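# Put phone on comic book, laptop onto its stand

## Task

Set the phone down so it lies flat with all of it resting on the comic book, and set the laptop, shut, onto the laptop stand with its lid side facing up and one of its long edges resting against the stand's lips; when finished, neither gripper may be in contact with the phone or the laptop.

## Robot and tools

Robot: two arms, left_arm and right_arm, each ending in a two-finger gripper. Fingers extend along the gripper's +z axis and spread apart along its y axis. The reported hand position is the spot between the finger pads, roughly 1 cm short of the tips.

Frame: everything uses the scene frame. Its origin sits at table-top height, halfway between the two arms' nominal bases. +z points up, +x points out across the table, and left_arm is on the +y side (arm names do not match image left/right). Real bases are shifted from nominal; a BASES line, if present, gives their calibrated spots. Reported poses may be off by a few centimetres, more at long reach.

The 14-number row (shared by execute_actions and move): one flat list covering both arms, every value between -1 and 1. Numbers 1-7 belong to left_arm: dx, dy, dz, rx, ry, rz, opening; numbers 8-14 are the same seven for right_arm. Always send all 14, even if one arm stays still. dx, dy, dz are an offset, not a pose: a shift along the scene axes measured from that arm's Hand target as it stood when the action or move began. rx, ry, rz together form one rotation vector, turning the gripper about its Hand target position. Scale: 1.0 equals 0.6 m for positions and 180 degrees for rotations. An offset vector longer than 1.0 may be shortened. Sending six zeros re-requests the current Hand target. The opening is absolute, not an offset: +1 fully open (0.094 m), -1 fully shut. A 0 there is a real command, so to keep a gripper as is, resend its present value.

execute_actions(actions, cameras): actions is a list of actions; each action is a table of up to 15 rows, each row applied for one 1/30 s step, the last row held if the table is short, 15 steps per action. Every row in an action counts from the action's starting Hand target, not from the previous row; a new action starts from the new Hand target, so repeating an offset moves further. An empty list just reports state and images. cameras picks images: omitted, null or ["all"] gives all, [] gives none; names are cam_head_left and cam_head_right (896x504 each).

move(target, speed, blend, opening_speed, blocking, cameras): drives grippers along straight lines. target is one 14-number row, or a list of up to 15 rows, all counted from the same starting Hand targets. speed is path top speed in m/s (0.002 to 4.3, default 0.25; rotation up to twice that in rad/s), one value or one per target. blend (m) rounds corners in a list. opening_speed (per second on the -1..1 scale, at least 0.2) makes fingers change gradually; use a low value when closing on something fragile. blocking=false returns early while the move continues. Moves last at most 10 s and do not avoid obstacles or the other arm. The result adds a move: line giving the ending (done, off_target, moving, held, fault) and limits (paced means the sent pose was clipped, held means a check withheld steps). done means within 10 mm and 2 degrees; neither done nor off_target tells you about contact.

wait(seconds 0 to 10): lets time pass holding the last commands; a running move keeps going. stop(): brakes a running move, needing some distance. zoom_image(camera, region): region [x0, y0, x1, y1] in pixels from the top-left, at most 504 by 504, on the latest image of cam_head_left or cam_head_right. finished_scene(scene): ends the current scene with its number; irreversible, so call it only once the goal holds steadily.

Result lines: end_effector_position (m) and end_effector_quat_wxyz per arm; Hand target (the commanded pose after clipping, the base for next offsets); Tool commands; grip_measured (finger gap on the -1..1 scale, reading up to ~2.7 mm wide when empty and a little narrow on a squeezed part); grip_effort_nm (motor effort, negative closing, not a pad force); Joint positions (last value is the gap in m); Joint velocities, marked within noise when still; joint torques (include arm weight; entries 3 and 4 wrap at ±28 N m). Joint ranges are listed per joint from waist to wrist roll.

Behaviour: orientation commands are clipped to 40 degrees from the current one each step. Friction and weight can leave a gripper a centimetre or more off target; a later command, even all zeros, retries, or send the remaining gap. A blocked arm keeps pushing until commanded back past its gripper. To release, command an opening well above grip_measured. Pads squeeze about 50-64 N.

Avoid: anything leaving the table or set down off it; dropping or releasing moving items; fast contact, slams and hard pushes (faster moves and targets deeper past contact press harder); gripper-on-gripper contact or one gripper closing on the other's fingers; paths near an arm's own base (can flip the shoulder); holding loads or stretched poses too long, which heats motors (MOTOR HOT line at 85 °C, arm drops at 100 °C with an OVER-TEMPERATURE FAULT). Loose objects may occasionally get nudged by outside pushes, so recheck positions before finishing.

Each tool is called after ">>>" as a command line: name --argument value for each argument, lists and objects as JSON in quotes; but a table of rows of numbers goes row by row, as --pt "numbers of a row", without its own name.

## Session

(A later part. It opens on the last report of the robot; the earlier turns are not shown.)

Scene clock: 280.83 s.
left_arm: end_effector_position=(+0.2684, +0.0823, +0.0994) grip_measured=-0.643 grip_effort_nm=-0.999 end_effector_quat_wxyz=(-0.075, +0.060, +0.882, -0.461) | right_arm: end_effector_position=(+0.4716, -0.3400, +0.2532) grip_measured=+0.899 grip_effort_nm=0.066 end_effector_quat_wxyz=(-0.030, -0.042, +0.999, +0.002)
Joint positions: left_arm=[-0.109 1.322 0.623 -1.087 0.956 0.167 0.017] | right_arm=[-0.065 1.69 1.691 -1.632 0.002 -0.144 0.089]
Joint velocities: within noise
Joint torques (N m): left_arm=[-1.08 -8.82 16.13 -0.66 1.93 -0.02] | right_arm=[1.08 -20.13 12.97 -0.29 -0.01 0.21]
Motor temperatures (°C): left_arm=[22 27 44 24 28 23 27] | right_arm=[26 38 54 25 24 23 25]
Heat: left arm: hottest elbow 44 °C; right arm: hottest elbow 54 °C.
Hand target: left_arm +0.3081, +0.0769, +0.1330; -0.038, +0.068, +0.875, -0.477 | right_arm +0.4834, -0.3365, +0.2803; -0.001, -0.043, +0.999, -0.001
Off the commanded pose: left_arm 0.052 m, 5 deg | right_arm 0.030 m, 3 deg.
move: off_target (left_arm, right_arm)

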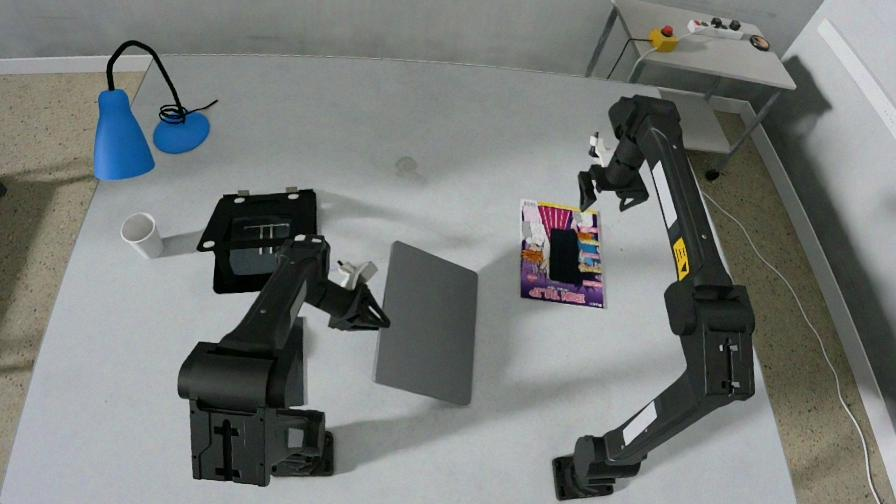

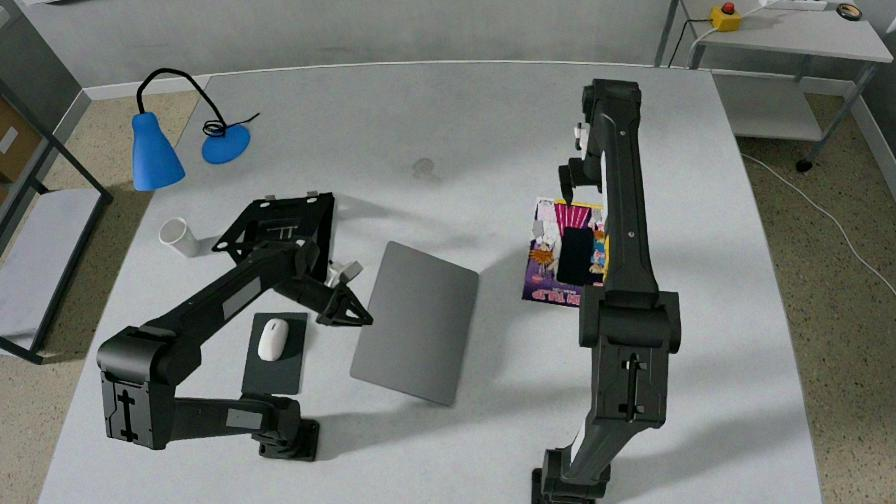

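>>> move --pt "0 0 0 0 0 0 -0.9 -0.372 0.2 -0.134 0 0 0 -1" --pt "0 0 0 0 0 0 -0.9 -0.372 0.2 -0.41 0 0 0 -1" --speed 0.2

>>> zoom_image --camera "cam_head_left" --region '[360, 220, 540, 400]'

>>> zoom_image --camera "cam_head_right" --region '[360, 220, 540, 400]'

Scene clock: 292.30 s.
left_arm: end_effector_position=(+0.2684, +0.0823, +0.0995) grip_measured=-0.643 grip_effort_nm=-1.009 end_effector_quat_wxyz=(-0.075, +0.060, +0.882, -0.461) | right_arm: end_effector_position=(+0.2642, -0.2188, +0.0430) grip_measured=-0.991 grip_effort_nm=-0.491 end_effector_quat_wxyz=(+0.007, -0.041, +0.999, +0.002)
Joint positions: left_arm=[-0.109 1.322 0.623 -1.087 0.956 0.169 0.017] | right_arm=[0.295 1.323 0.691 -0.924 -0.001 0.219 0]
Joint velocities: within noise
Joint torques (N m): left_arm=[-1.44 -8.7 16.1 -0.61 1.94 -0.02] | right_arm=[1.38 -8.41 6.42 0.57 0.12 0.22]
Motor temperatures (°C): left_arm=[22 27 46 24 31 23 28] | right_arm=[26 38 53 25 24 23 25]
Heat: left arm: hottest elbow 46 °C; right arm: hottest elbow 53 °C.
Hand target: left_arm +0.3082, +0.0769, +0.1330; -0.038, +0.068, +0.875, -0.477 | right_arm +0.2603, -0.2166, +0.0342; -0.001, -0.043, +0.999, -0.001
Off the commanded pose: left_arm 0.052 m, 5 deg | right_arm 0.010 m, 1 deg.
move: off_target (left_arm)

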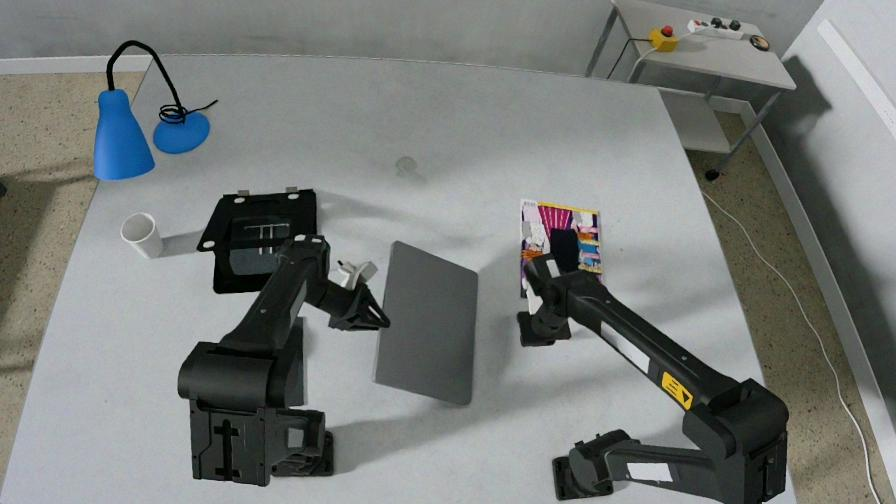

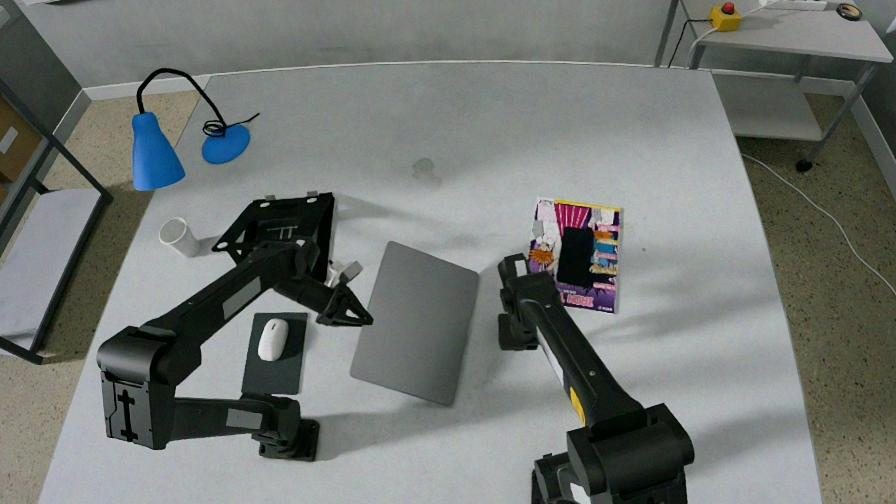

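Scaled by 2.800.

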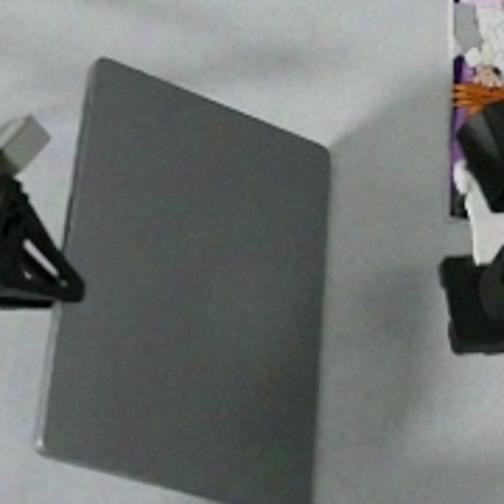

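Scaled by 2.800.

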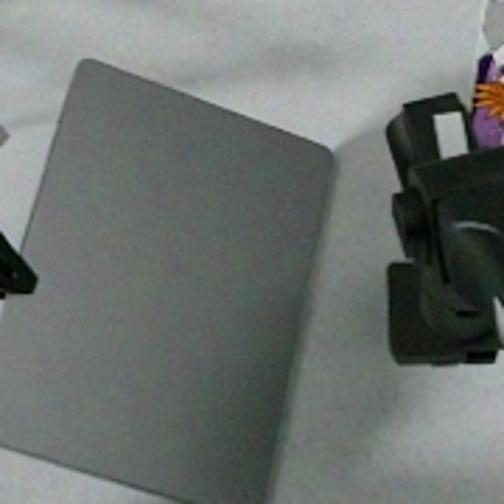

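>>> move --target '[0,0,0,0,0,0,-0.9,-0.01,0.085,-0.025,0,0,0,-1]' --speed 0.1

>>> zoom_image --camera "cam_head_left" --region '[360, 220, 540, 400]'

>>> zoom_image --camera "cam_head_right" --region '[360, 220, 540, 400]'

Scene clock: 297.60 s.
left_arm: end_effector_position=(+0.2684, +0.0823, +0.0995) grip_measured=-0.643 grip_effort_nm=-1.009 end_effector_quat_wxyz=(-0.075, +0.060, +0.882, -0.461) | right_arm: end_effector_position=(+0.2518, -0.1705, +0.0235) grip_measured=-0.991 grip_effort_nm=-0.491 end_effector_quat_wxyz=(+0.000, -0.042, +0.999, +0.000)
Joint positions: left_arm=[-0.109 1.322 0.623 -1.087 0.956 0.169 0.017] | right_arm=[0.456 1.391 0.691 -0.871 0 0.378 0]
Joint velocities: within noise
Joint torques (N m): left_arm=[-0.67 -9.17 16.34 -0.7 1.91 -0.07] | right_arm=[1.2 -9 7.23 0.5 0.09 0.27]
Motor temperatures (°C): left_arm=[22 27 47 24 32 23 28] | right_arm=[26 38 52 25 24 23 25]
Heat: left arm: hottest elbow 47 °C; right arm: hottest elbow 52 °C.
Hand target: left_arm +0.3082, +0.0769, +0.1330; -0.038, +0.068, +0.875, -0.477 | right_arm +0.2543, -0.1656, +0.0192; -0.001, -0.043, +0.999, -0.001
Off the commanded pose: left_arm 0.052 m, 5 deg | right_arm 0.007 m, 0 deg.
move: off_target (left_arm)

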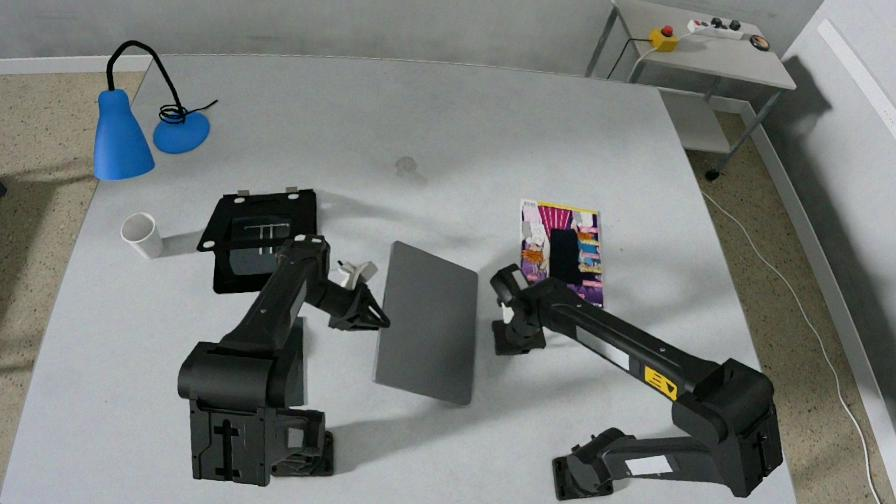

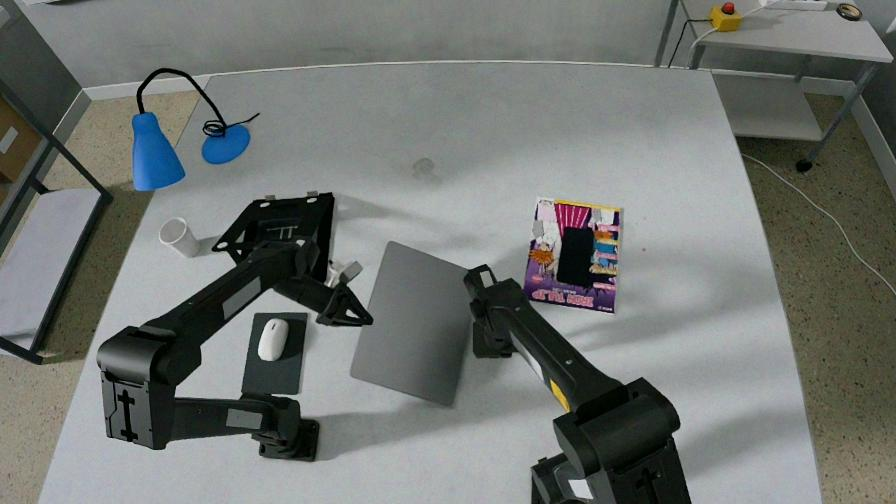

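Scaled by 2.800.

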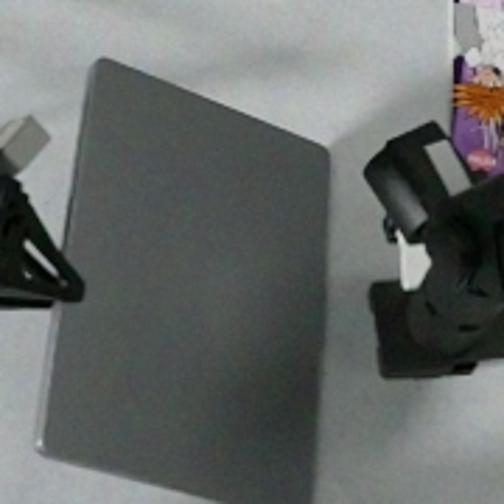

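Scaled by 2.800.

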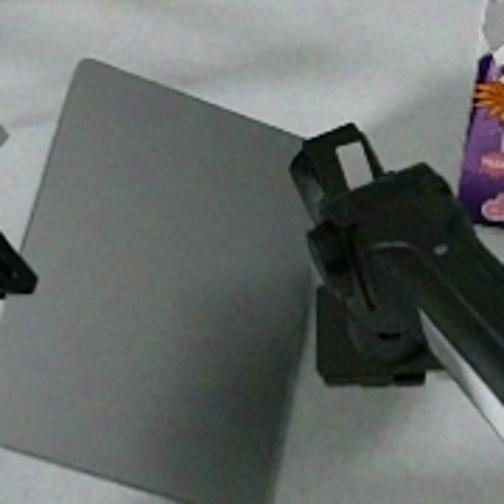

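>>> move --pt "0 0 0 0 0 0 -0.9 0 0.03 0 0 0 0 -1" --pt "0 0 0 0 0 0 -0.4 0 0.03 0 0 0 0 -1" --pt "-0.013 -0.065 -0.045 0 0 0 -0.4 0 0.03 0 0 0 0 -1" --speed 0.06 --opening_speed 0.3

>>> zoom_image --camera "cam_head_left" --region '[340, 220, 520, 400]'

>>> zoom_image --camera "cam_head_right" --region '[340, 220, 520, 400]'

Scene clock: 309.33 s.
left_arm: end_effector_position=(+0.2944, +0.0479, +0.0947) grip_measured=-0.401 grip_effort_nm=0.076 end_effector_quat_wxyz=(-0.049, +0.055, +0.882, -0.466) | right_arm: end_effector_position=(+0.2430, -0.1583, +0.0177) grip_measured=-0.991 grip_effort_nm=-0.491 end_effector_quat_wxyz=(-0.009, -0.041, +0.999, -0.004)
Joint positions: left_arm=[-0.215 1.34 0.628 -0.83 0.974 -0.077 0.028] | right_arm=[0.503 1.411 0.691 -0.871 0 0.428 0]
Joint velocities: within noise
Joint torques (N m): left_arm=[-3.43 -9.47 9.31 1.05 1.37 -0.03] | right_arm=[1.38 -9.11 8.66 0.44 0.08 0.23]
Motor temperatures (°C): left_arm=[22 27 48 24 33 23 28] | right_arm=[26 37 49 25 24 23 25]
Heat: left arm: hottest elbow 48 °C; right arm: hottest elbow 49 °C.
Hand target: left_arm +0.3004, +0.0379, +0.1060; -0.038, +0.068, +0.875, -0.477 | right_arm +0.2543, -0.1476, +0.0192; -0.001, -0.043, +0.999, -0.001
Off the commanded pose: left_arm 0.016 m, 3 deg | right_arm 0.016 m, 1 deg.
move: off_target (left_arm, right_arm); target 2's new opening was sent with left_arm's hand 0.052 m and 5 deg from that target

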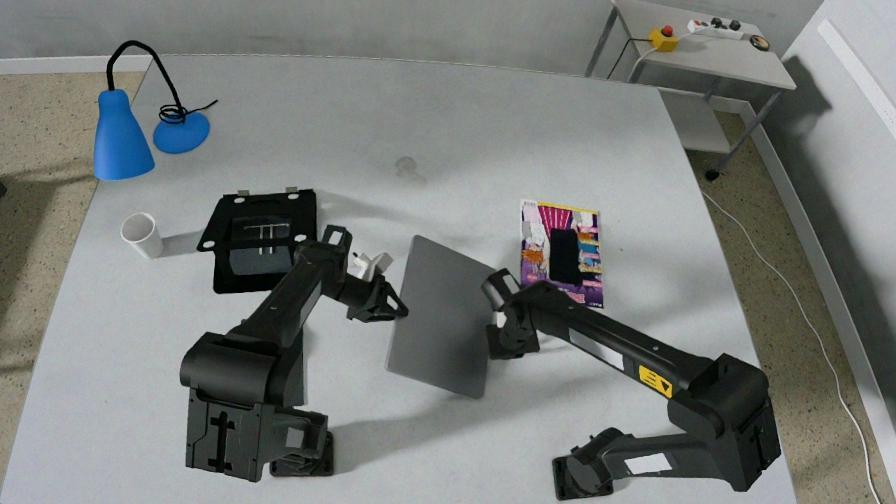

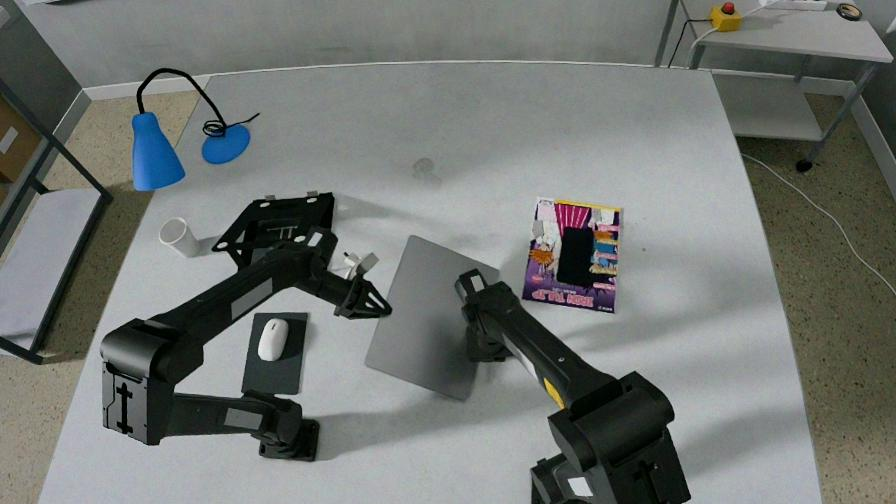

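Scaled by 2.800.

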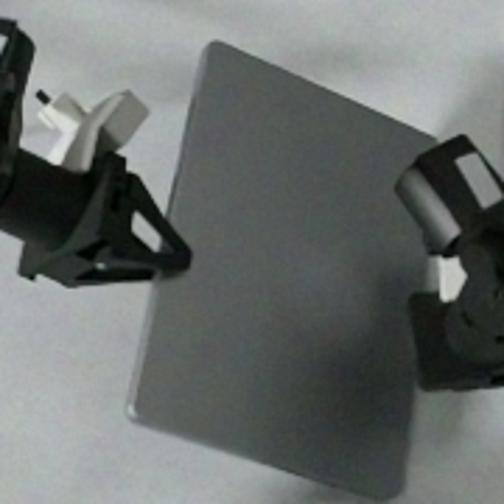

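Scaled by 2.800.

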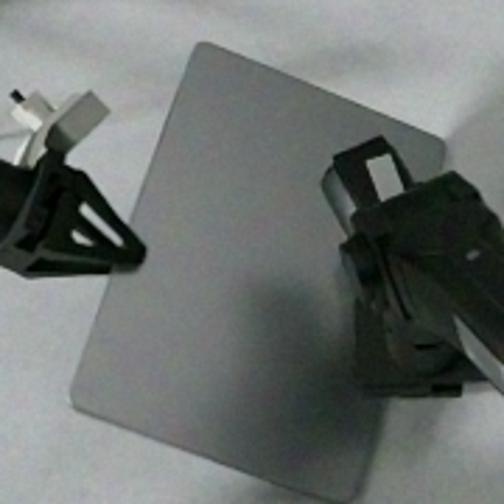

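>>> move --target '[-0.013,-0.065,-0.04,0,0,0,-0.4,0,0.01,0,0,0,0,-1]' --speed 0.06

>>> zoom_image --camera "cam_head_left" --region '[340, 220, 520, 400]'

>>> zoom_image --camera "cam_head_right" --region '[340, 220, 520, 400]'

Scene clock: 313.40 s.
left_arm: end_effector_position=(+0.2965, +0.0218, +0.0700) grip_measured=-0.400 grip_effort_nm=0.042 end_effector_quat_wxyz=(-0.037, +0.039, +0.887, -0.458) | right_arm: end_effector_position=(+0.2424, -0.1598, +0.0169) grip_measured=-0.991 grip_effort_nm=-0.486 end_effector_quat_wxyz=(-0.006, -0.036, +0.999, -0.016)
Joint positions: left_arm=[-0.308 1.369 0.57 -0.557 0.939 -0.302 0.028] | right_arm=[0.513 1.414 0.691 -0.875 0.023 0.447 0]
Joint velocities: within noise
Joint torques (N m): left_arm=[-5.6 -9.11 8.87 1.78 1.92 -0.08] | right_arm=[1.85 -8.88 9.18 0.51 -0.7 0.19]
Motor temperatures (°C): left_arm=[22 27 47 24 33 23 28] | right_arm=[26 37 49 25 24 23 25]
Heat: left arm: hottest elbow 47 °C; right arm: hottest elbow 49 °C.
Hand target: left_arm +0.2927, -0.0010, +0.0820; -0.037, +0.068, +0.875, -0.477 | right_arm +0.2543, -0.1416, +0.0193; -0.001, -0.043, +0.999, -0.001
Off the commanded pose: left_arm 0.026 m, 4 deg | right_arm 0.022 m, 2 deg.
move: off_target (left_arm, right_arm)

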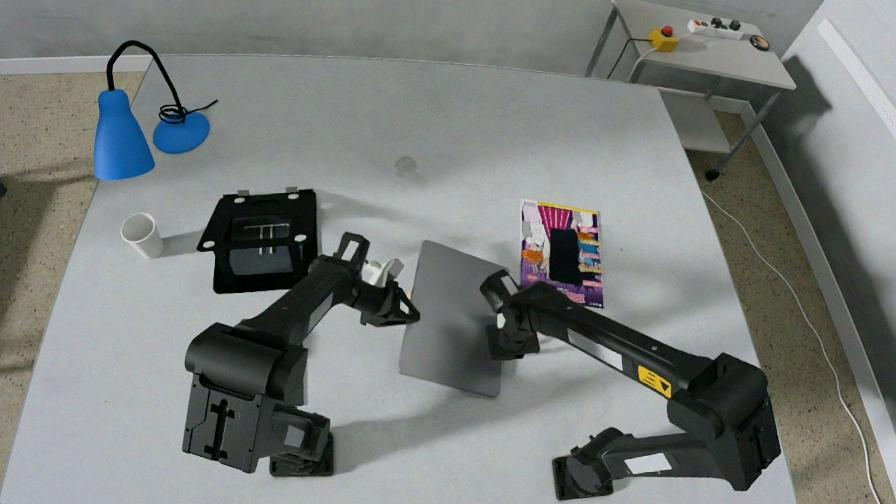

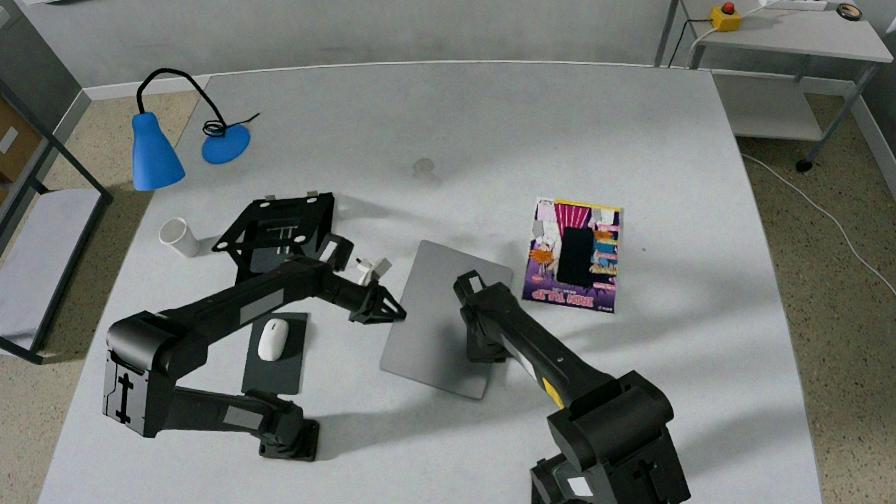

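Scaled by 2.800.

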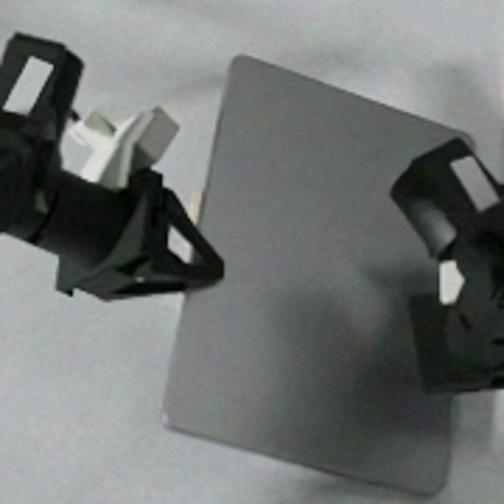

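Scaled by 2.800.

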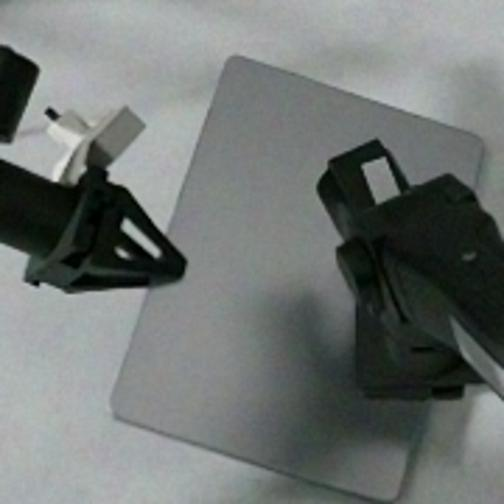

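>>> move --target '[-0.008,-0.05,-0.01,0,0,0,-0.4,0,0.02,0,0,0,0,-1]' --speed 0.06

>>> zoom_image --camera "cam_head_left" --region '[340, 220, 520, 400]'

>>> zoom_image --camera "cam_head_right" --region '[340, 220, 520, 400]'

Scene clock: 318.97 s.
left_arm: end_effector_position=(+0.2932, -0.0102, +0.0669) grip_measured=-0.400 grip_effort_nm=-0.012 end_effector_quat_wxyz=(-0.031, +0.052, +0.884, -0.463) | right_arm: end_effector_position=(+0.2415, -0.1621, +0.0163) grip_measured=-0.991 grip_effort_nm=-0.481 end_effector_quat_wxyz=(-0.007, -0.021, +0.999, -0.024)
Joint positions: left_arm=[-0.409 1.384 0.557 -0.394 0.921 -0.438 0.028] | right_arm=[0.515 1.416 0.691 -0.881 0.036 0.479 0]
Joint velocities: within noise
Joint torques (N m): left_arm=[-6.3 -9.82 8.55 1.94 1.29 -0.29] | right_arm=[3.66 -8.18 10.18 0.59 -1.15 0.16]
Motor temperatures (°C): left_arm=[22 27 46 24 33 23 28] | right_arm=[26 37 48 25 24 23 25]
Heat: left arm: hottest elbow 46 °C; right arm: hottest elbow 48 °C.
Hand target: left_arm +0.2878, -0.0310, +0.0760; -0.038, +0.068, +0.875, -0.477 | right_arm +0.2543, -0.1297, +0.0192; -0.001, -0.043, +0.999, -0.001
Off the commanded pose: left_arm 0.023 m, 3 deg | right_arm 0.035 m, 4 deg.
move: off_target (left_arm, right_arm)

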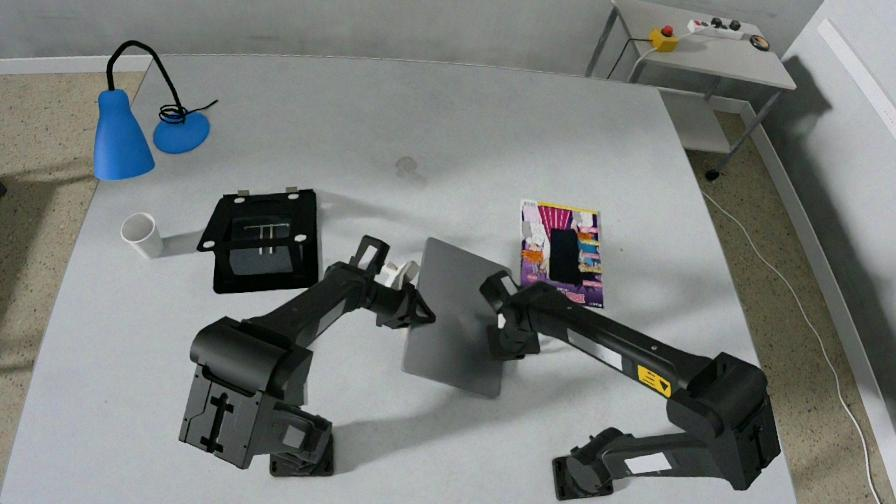

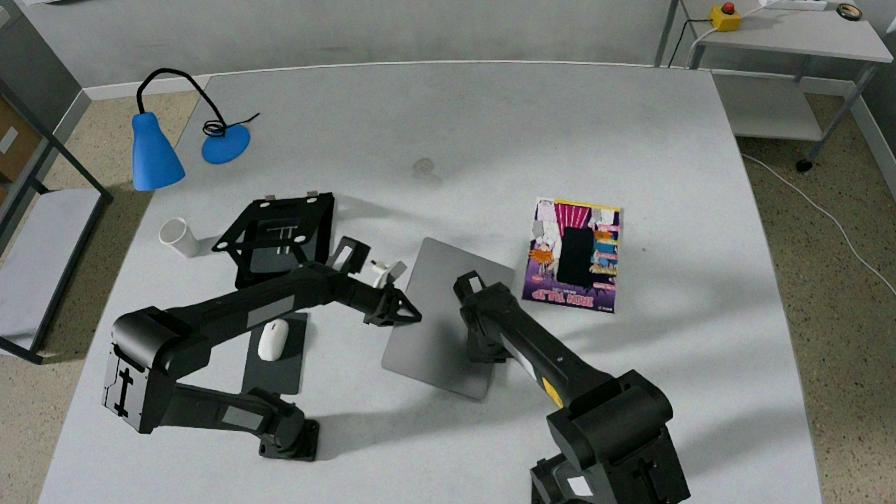

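Scaled by 2.800.

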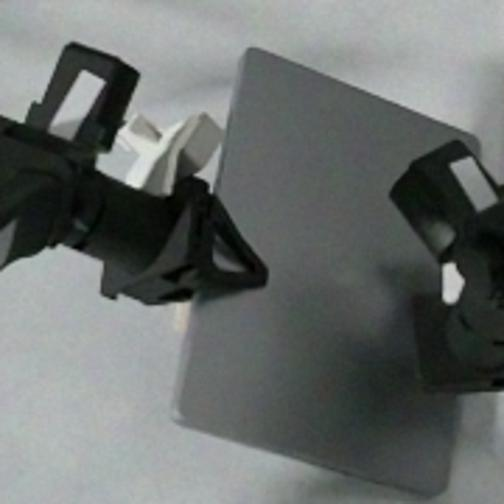

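Scaled by 2.800.

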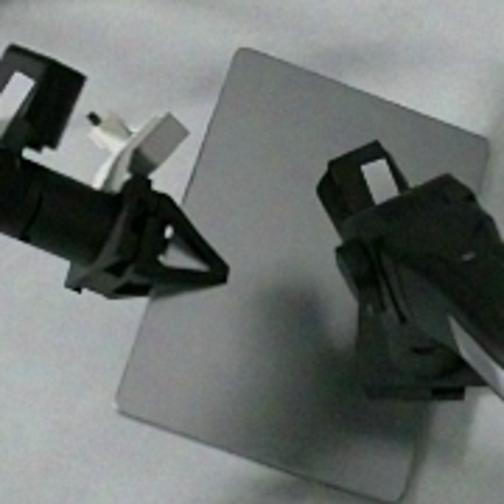

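>>> move --pt "0.01 0.02 0 0 0 0 -0.4 0 -0.05 0 0 0 0 -1" --pt "0.01 0.02 0.0 0 0 0 -0.95 0 -0.05 0 0 0 0 -1" --pt "0.01 0.02 0.0 0 0 0 -0.95 0.1 -0.1 0.3 0 0 0 -1" --speed '[0.06,0.06,0.15]' --opening_speed 0.3

>>> zoom_image --camera "cam_head_left" --region '[340, 220, 520, 400]'

>>> zoom_image --camera "cam_head_right" --region '[340, 220, 520, 400]'

Scene clock: 328.37 s.
left_arm: end_effector_position=(+0.2885, -0.0124, +0.0700) grip_measured=-0.537 grip_effort_nm=-1.009 end_effector_quat_wxyz=(-0.038, +0.069, +0.873, -0.481) | right_arm: end_effector_position=(+0.2976, -0.1913, +0.1775) grip_measured=-0.991 grip_effort_nm=-0.481 end_effector_quat_wxyz=(-0.024, -0.045, +0.999, -0.009)
Joint positions: left_arm=[-0.406 1.393 0.557 -0.402 0.97 -0.396 0.022] | right_arm=[0.345 1.307 1.067 -1.382 0.004 0.26 0]
Joint velocities: within noise
Joint torques (N m): left_arm=[-3.14 -8.82 9.5 0.43 0.01 -0.16] | right_arm=[-0.44 -11.63 12.55 -0.28 -0.02 0.07]
Motor temperatures (°C): left_arm=[22 27 45 24 32 23 28] | right_arm=[26 36 48 25 24 23 25]
Heat: left arm: hottest elbow 45 °C; right arm: hottest elbow 48 °C.
Hand target: left_arm +0.2938, -0.0191, +0.0760; -0.038, +0.069, +0.875, -0.477 | right_arm +0.3144, -0.1896, +0.1993; -0.001, -0.043, +0.999, -0.001
Off the commanded pose: left_arm 0.010 m, 0 deg | right_arm 0.028 m, 3 deg.
move: off_target (right_arm); target 2's new opening was sent with left_arm's hand 0.015 m and 2 deg from that target

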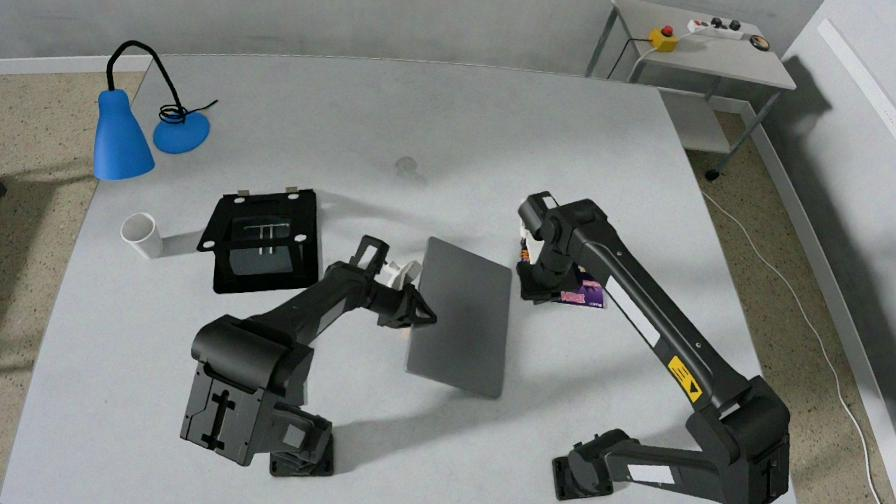

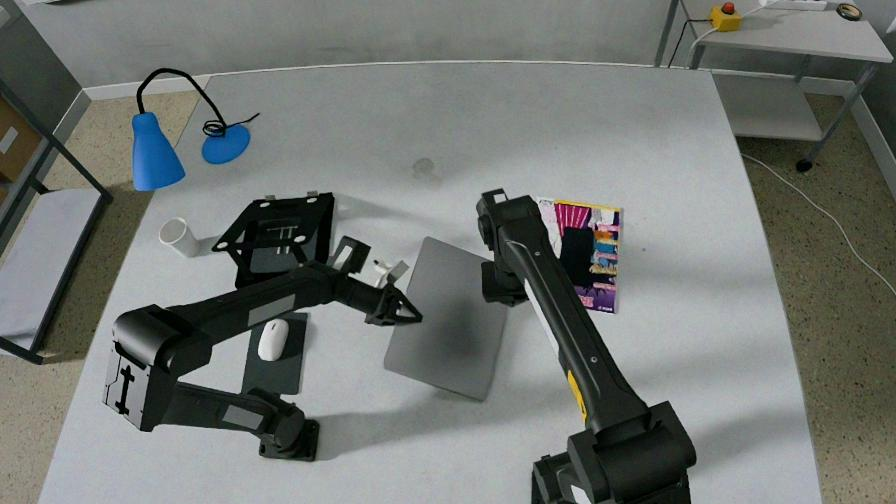

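Scaled by 2.800.

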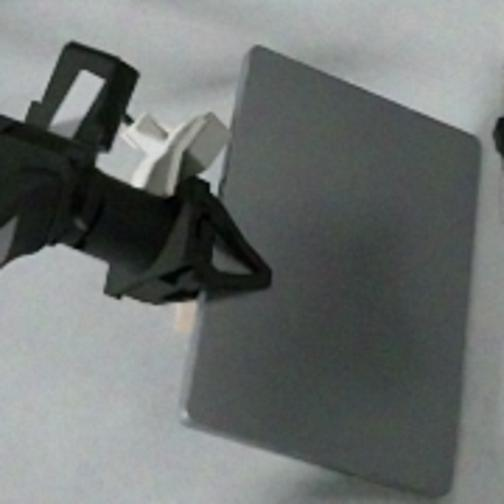

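Scaled by 2.800.

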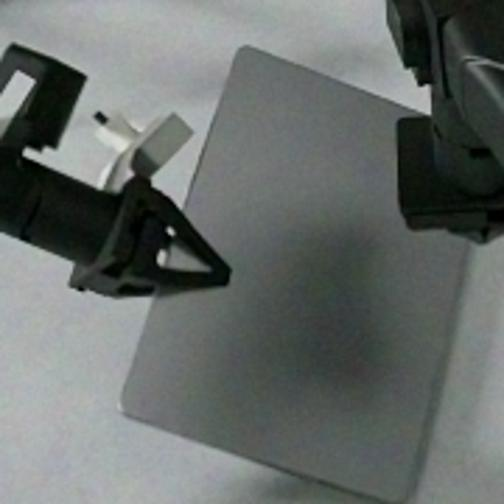

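>>> move --target '[0.02,0.0,0.17,0,0,0,-0.95,0,-0.3,0.15,0,0,0,0.2]' --speed 0.08

>>> zoom_image --camera "cam_head_left" --region '[340, 220, 520, 400]'

>>> zoom_image --camera "cam_head_right" --region '[340, 220, 520, 400]'

Scene clock: 334.57 s.
left_arm: end_effector_position=(+0.2720, -0.0033, +0.1200) grip_measured=-0.632 grip_effort_nm=-1.009 end_effector_quat_wxyz=(-0.080, +0.058, +0.889, -0.448) | right_arm: end_effector_position=(+0.3019, -0.3637, +0.2685) grip_measured=+0.199 grip_effort_nm=0.066 end_effector_quat_wxyz=(-0.022, -0.045, +0.999, +0.002)
Joint positions: left_arm=[-0.411 1.254 0.647 -0.771 0.931 -0.349 0.017] | right_arm=[-0.164 1.243 1.251 -1.624 0.005 -0.248 0.056]
Joint velocities: within noise
Joint torques (N m): left_arm=[-1.2 -12.28 18.06 -0.23 1.77 -0.31] | right_arm=[-0.44 -10.29 13.04 -0.31 -0.05 0.07]
Motor temperatures (°C): left_arm=[22 27 45 24 31 24 28] | right_arm=[26 36 48 25 24 23 25]
Heat: left arm: hottest elbow 45 °C; right arm: hottest elbow 48 °C.
Hand target: left_arm +0.3059, -0.0190, +0.1780; -0.038, +0.068, +0.875, -0.477 | right_arm +0.3144, -0.3696, +0.2892; -0.001, -0.043, +0.999, -0.001
Off the commanded pose: left_arm 0.069 m, 6 deg | right_arm 0.025 m, 2 deg.
move: off_target (left_arm, right_arm)

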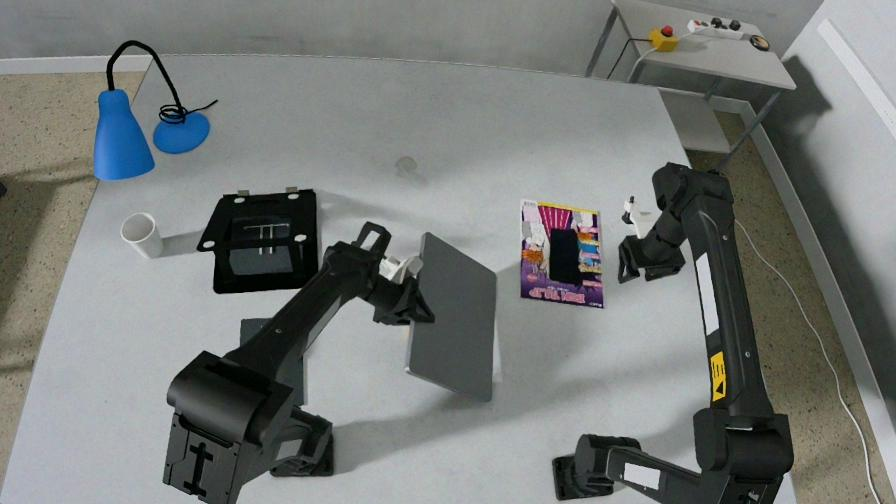

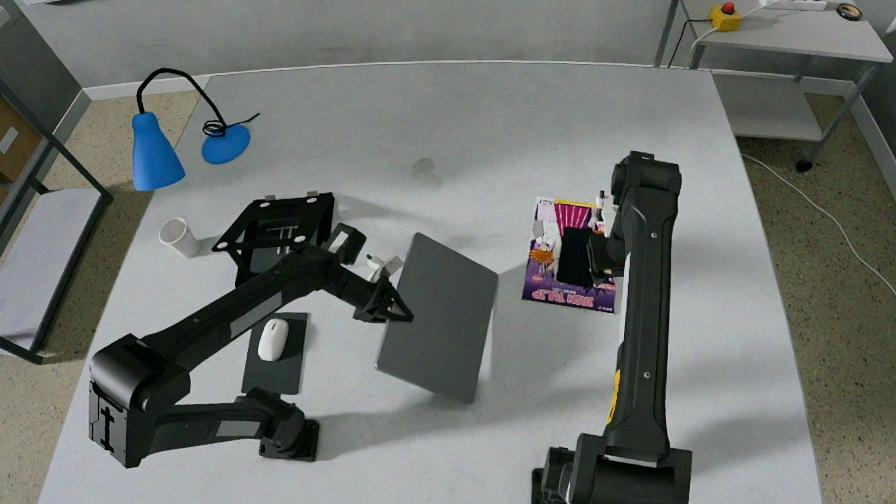

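Scaled by 2.800.

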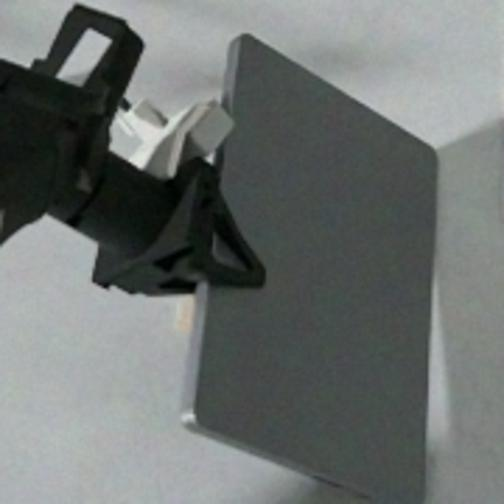

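Scaled by 2.800.

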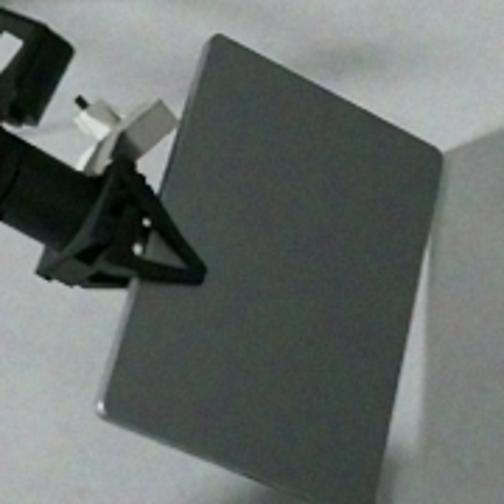

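>>> move --target '[0.0,0.0,0.32,0,0,0,-0.95,0,0,0,0,0,0,0.2]' --speed 0.12

>>> zoom_image --camera "cam_head_left" --region '[320, 200, 520, 400]'

Scene clock: 348.30 s.
left_arm: end_effector_position=(+0.2750, -0.0011, +0.2720) grip_measured=-0.635 grip_effort_nm=-1.009 end_effector_quat_wxyz=(-0.129, +0.007, +0.900, -0.417) | right_arm: end_effector_position=(+0.3019, -0.3637, +0.2685) grip_measured=+0.199 grip_effort_nm=0.061 end_effector_quat_wxyz=(-0.022, -0.045, +0.999, +0.002)
Joint positions: left_arm=[-0.411 1.131 0.999 -1.345 0.9 -0.413 0.017] | right_arm=[-0.164 1.243 1.251 -1.624 0.005 -0.249 0.056]
Joint velocities: within noise
Joint torques (N m): left_arm=[-0.26 -12.75 25.68 0.61 2.76 0.4] | right_arm=[-0.38 -10.29 13.04 -0.28 -0.05 0.08]
Motor temperatures (°C): left_arm=[22 27 48 24 34 24 28] | right_arm=[26 35 49 25 24 23 25]
Heat: left arm: hottest elbow 48 °C; right arm: hottest elbow 49 °C.
Hand target: left_arm +0.3059, -0.0190, +0.3700; -0.038, +0.068, +0.875, -0.477 | right_arm +0.3144, -0.3696, +0.2892; -0.001, -0.043, +0.999, -0.001
Off the commanded pose: left_arm 0.104 m, 15 deg | right_arm 0.025 m, 2 deg.
move: off_target (left_arm, right_arm)

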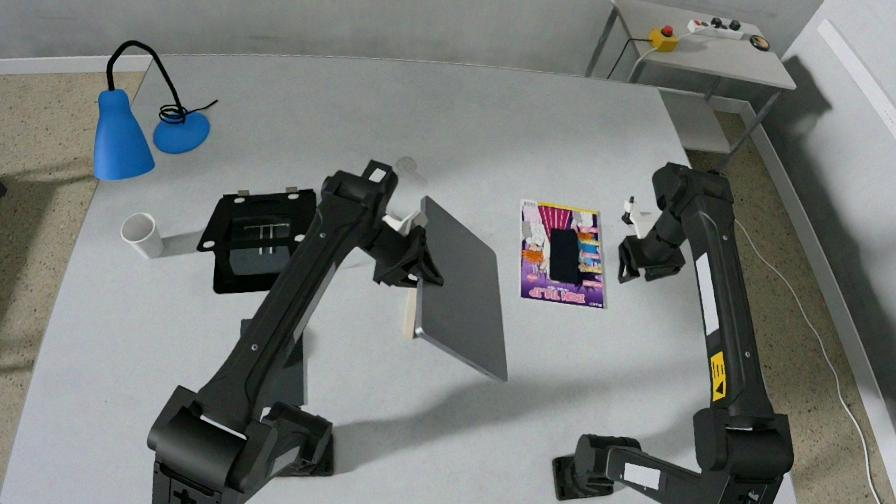

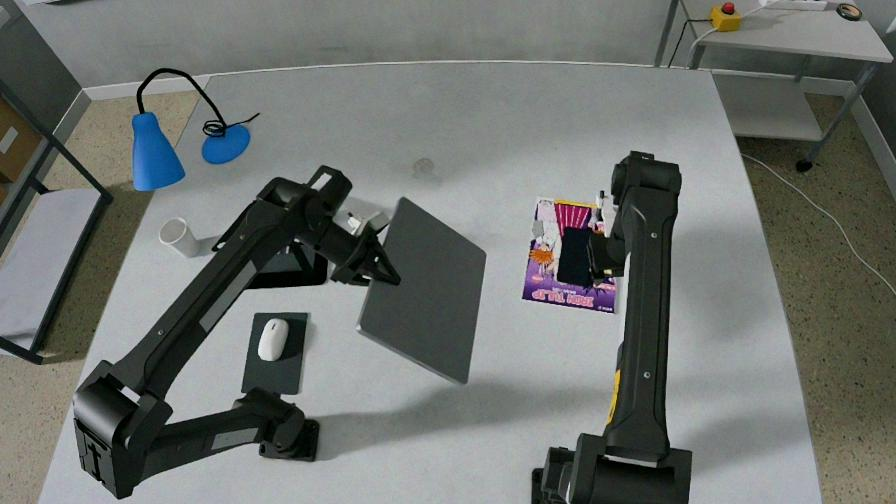

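Scaled by 2.520.

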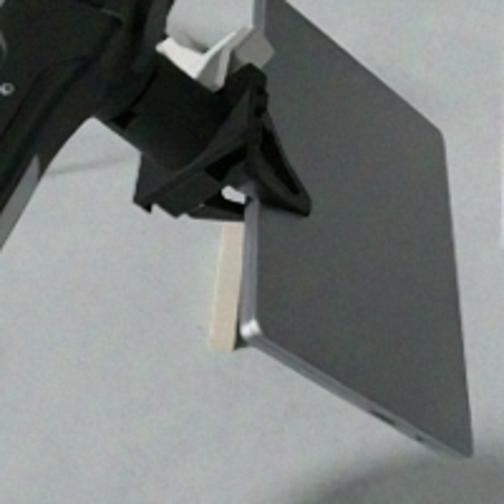

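>>> move --pt "0.157 0.367 0.06 0 0 0.333 -0.95 0 0 0 0 0 0 0.2" --pt "0.21 0.642 0.06 0 0 0.598 -0.95 0 0 0 0 0 0 0.2" --speed 0.18 --blend 0.05

>>> zoom_image --camera "cam_head_left" --region '[150, 120, 390, 360]'

>>> zoom_image --camera "cam_head_right" --region '[130, 120, 370, 360]'

Scene clock: 359.63 s.
left_arm: end_effector_position=(+0.4132, +0.3555, +0.3204) grip_measured=-0.634 grip_effort_nm=-1.004 end_effector_quat_wxyz=(-0.264, +0.716, -0.592, +0.260) | right_arm: end_effector_position=(+0.3019, -0.3636, +0.2685) grip_measured=+0.199 grip_effort_nm=0.066 end_effector_quat_wxyz=(-0.022, -0.045, +0.999, +0.002)
Joint positions: left_arm=[0.337 0.937 0.999 -0.892 0.182 -1.464 0.017] | right_arm=[-0.164 1.243 1.251 -1.624 0.004 -0.249 0.056]
Joint velocities: within noise
Joint torques (N m): left_arm=[-0.56 -10.99 18.18 5.19 0.11 0.24] | right_arm=[-0.38 -10.34 13.04 -0.25 -0.05 0.09]
Motor temperatures (°C): left_arm=[22 27 53 24 36 24 28] | right_arm=[26 35 49 25 24 23 25]
Heat: left arm: hottest elbow 53 °C; right arm: hottest elbow 49 °C.
Hand target: left_arm +0.4319, +0.3662, +0.4060; -0.363, +0.666, -0.572, +0.312 | right_arm +0.3144, -0.3696, +0.2892; -0.001, -0.043, +0.999, -0.001
Off the commanded pose: left_arm 0.088 m, 14 deg | right_arm 0.025 m, 2 deg.
move: off_target (left_arm, right_arm)

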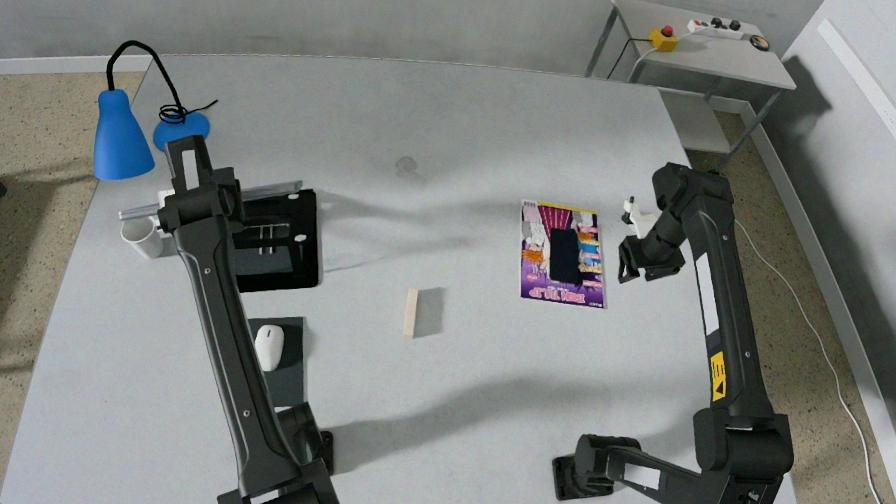

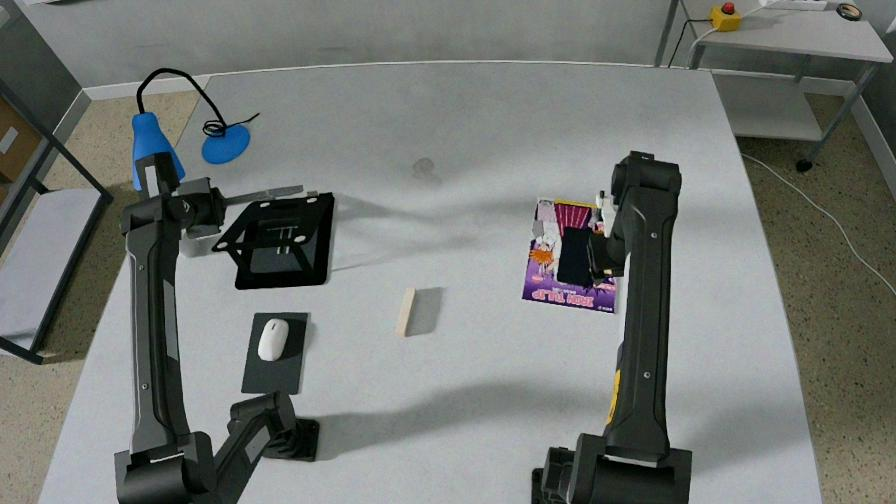

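Scaled by 2.100.

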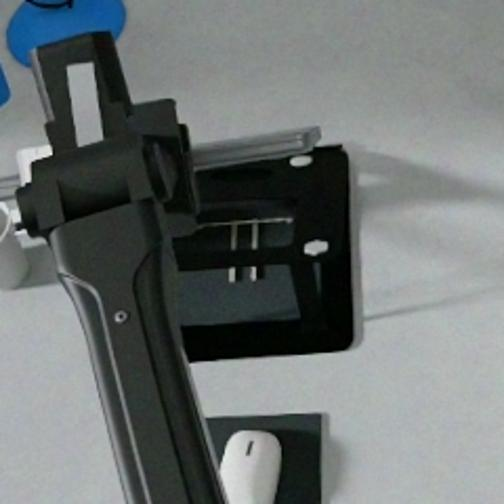

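Scaled by 2.100.

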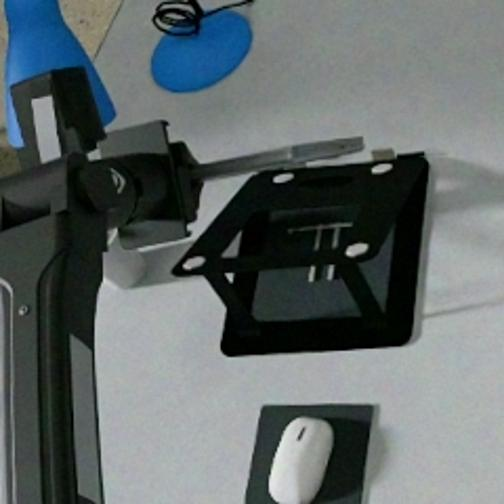

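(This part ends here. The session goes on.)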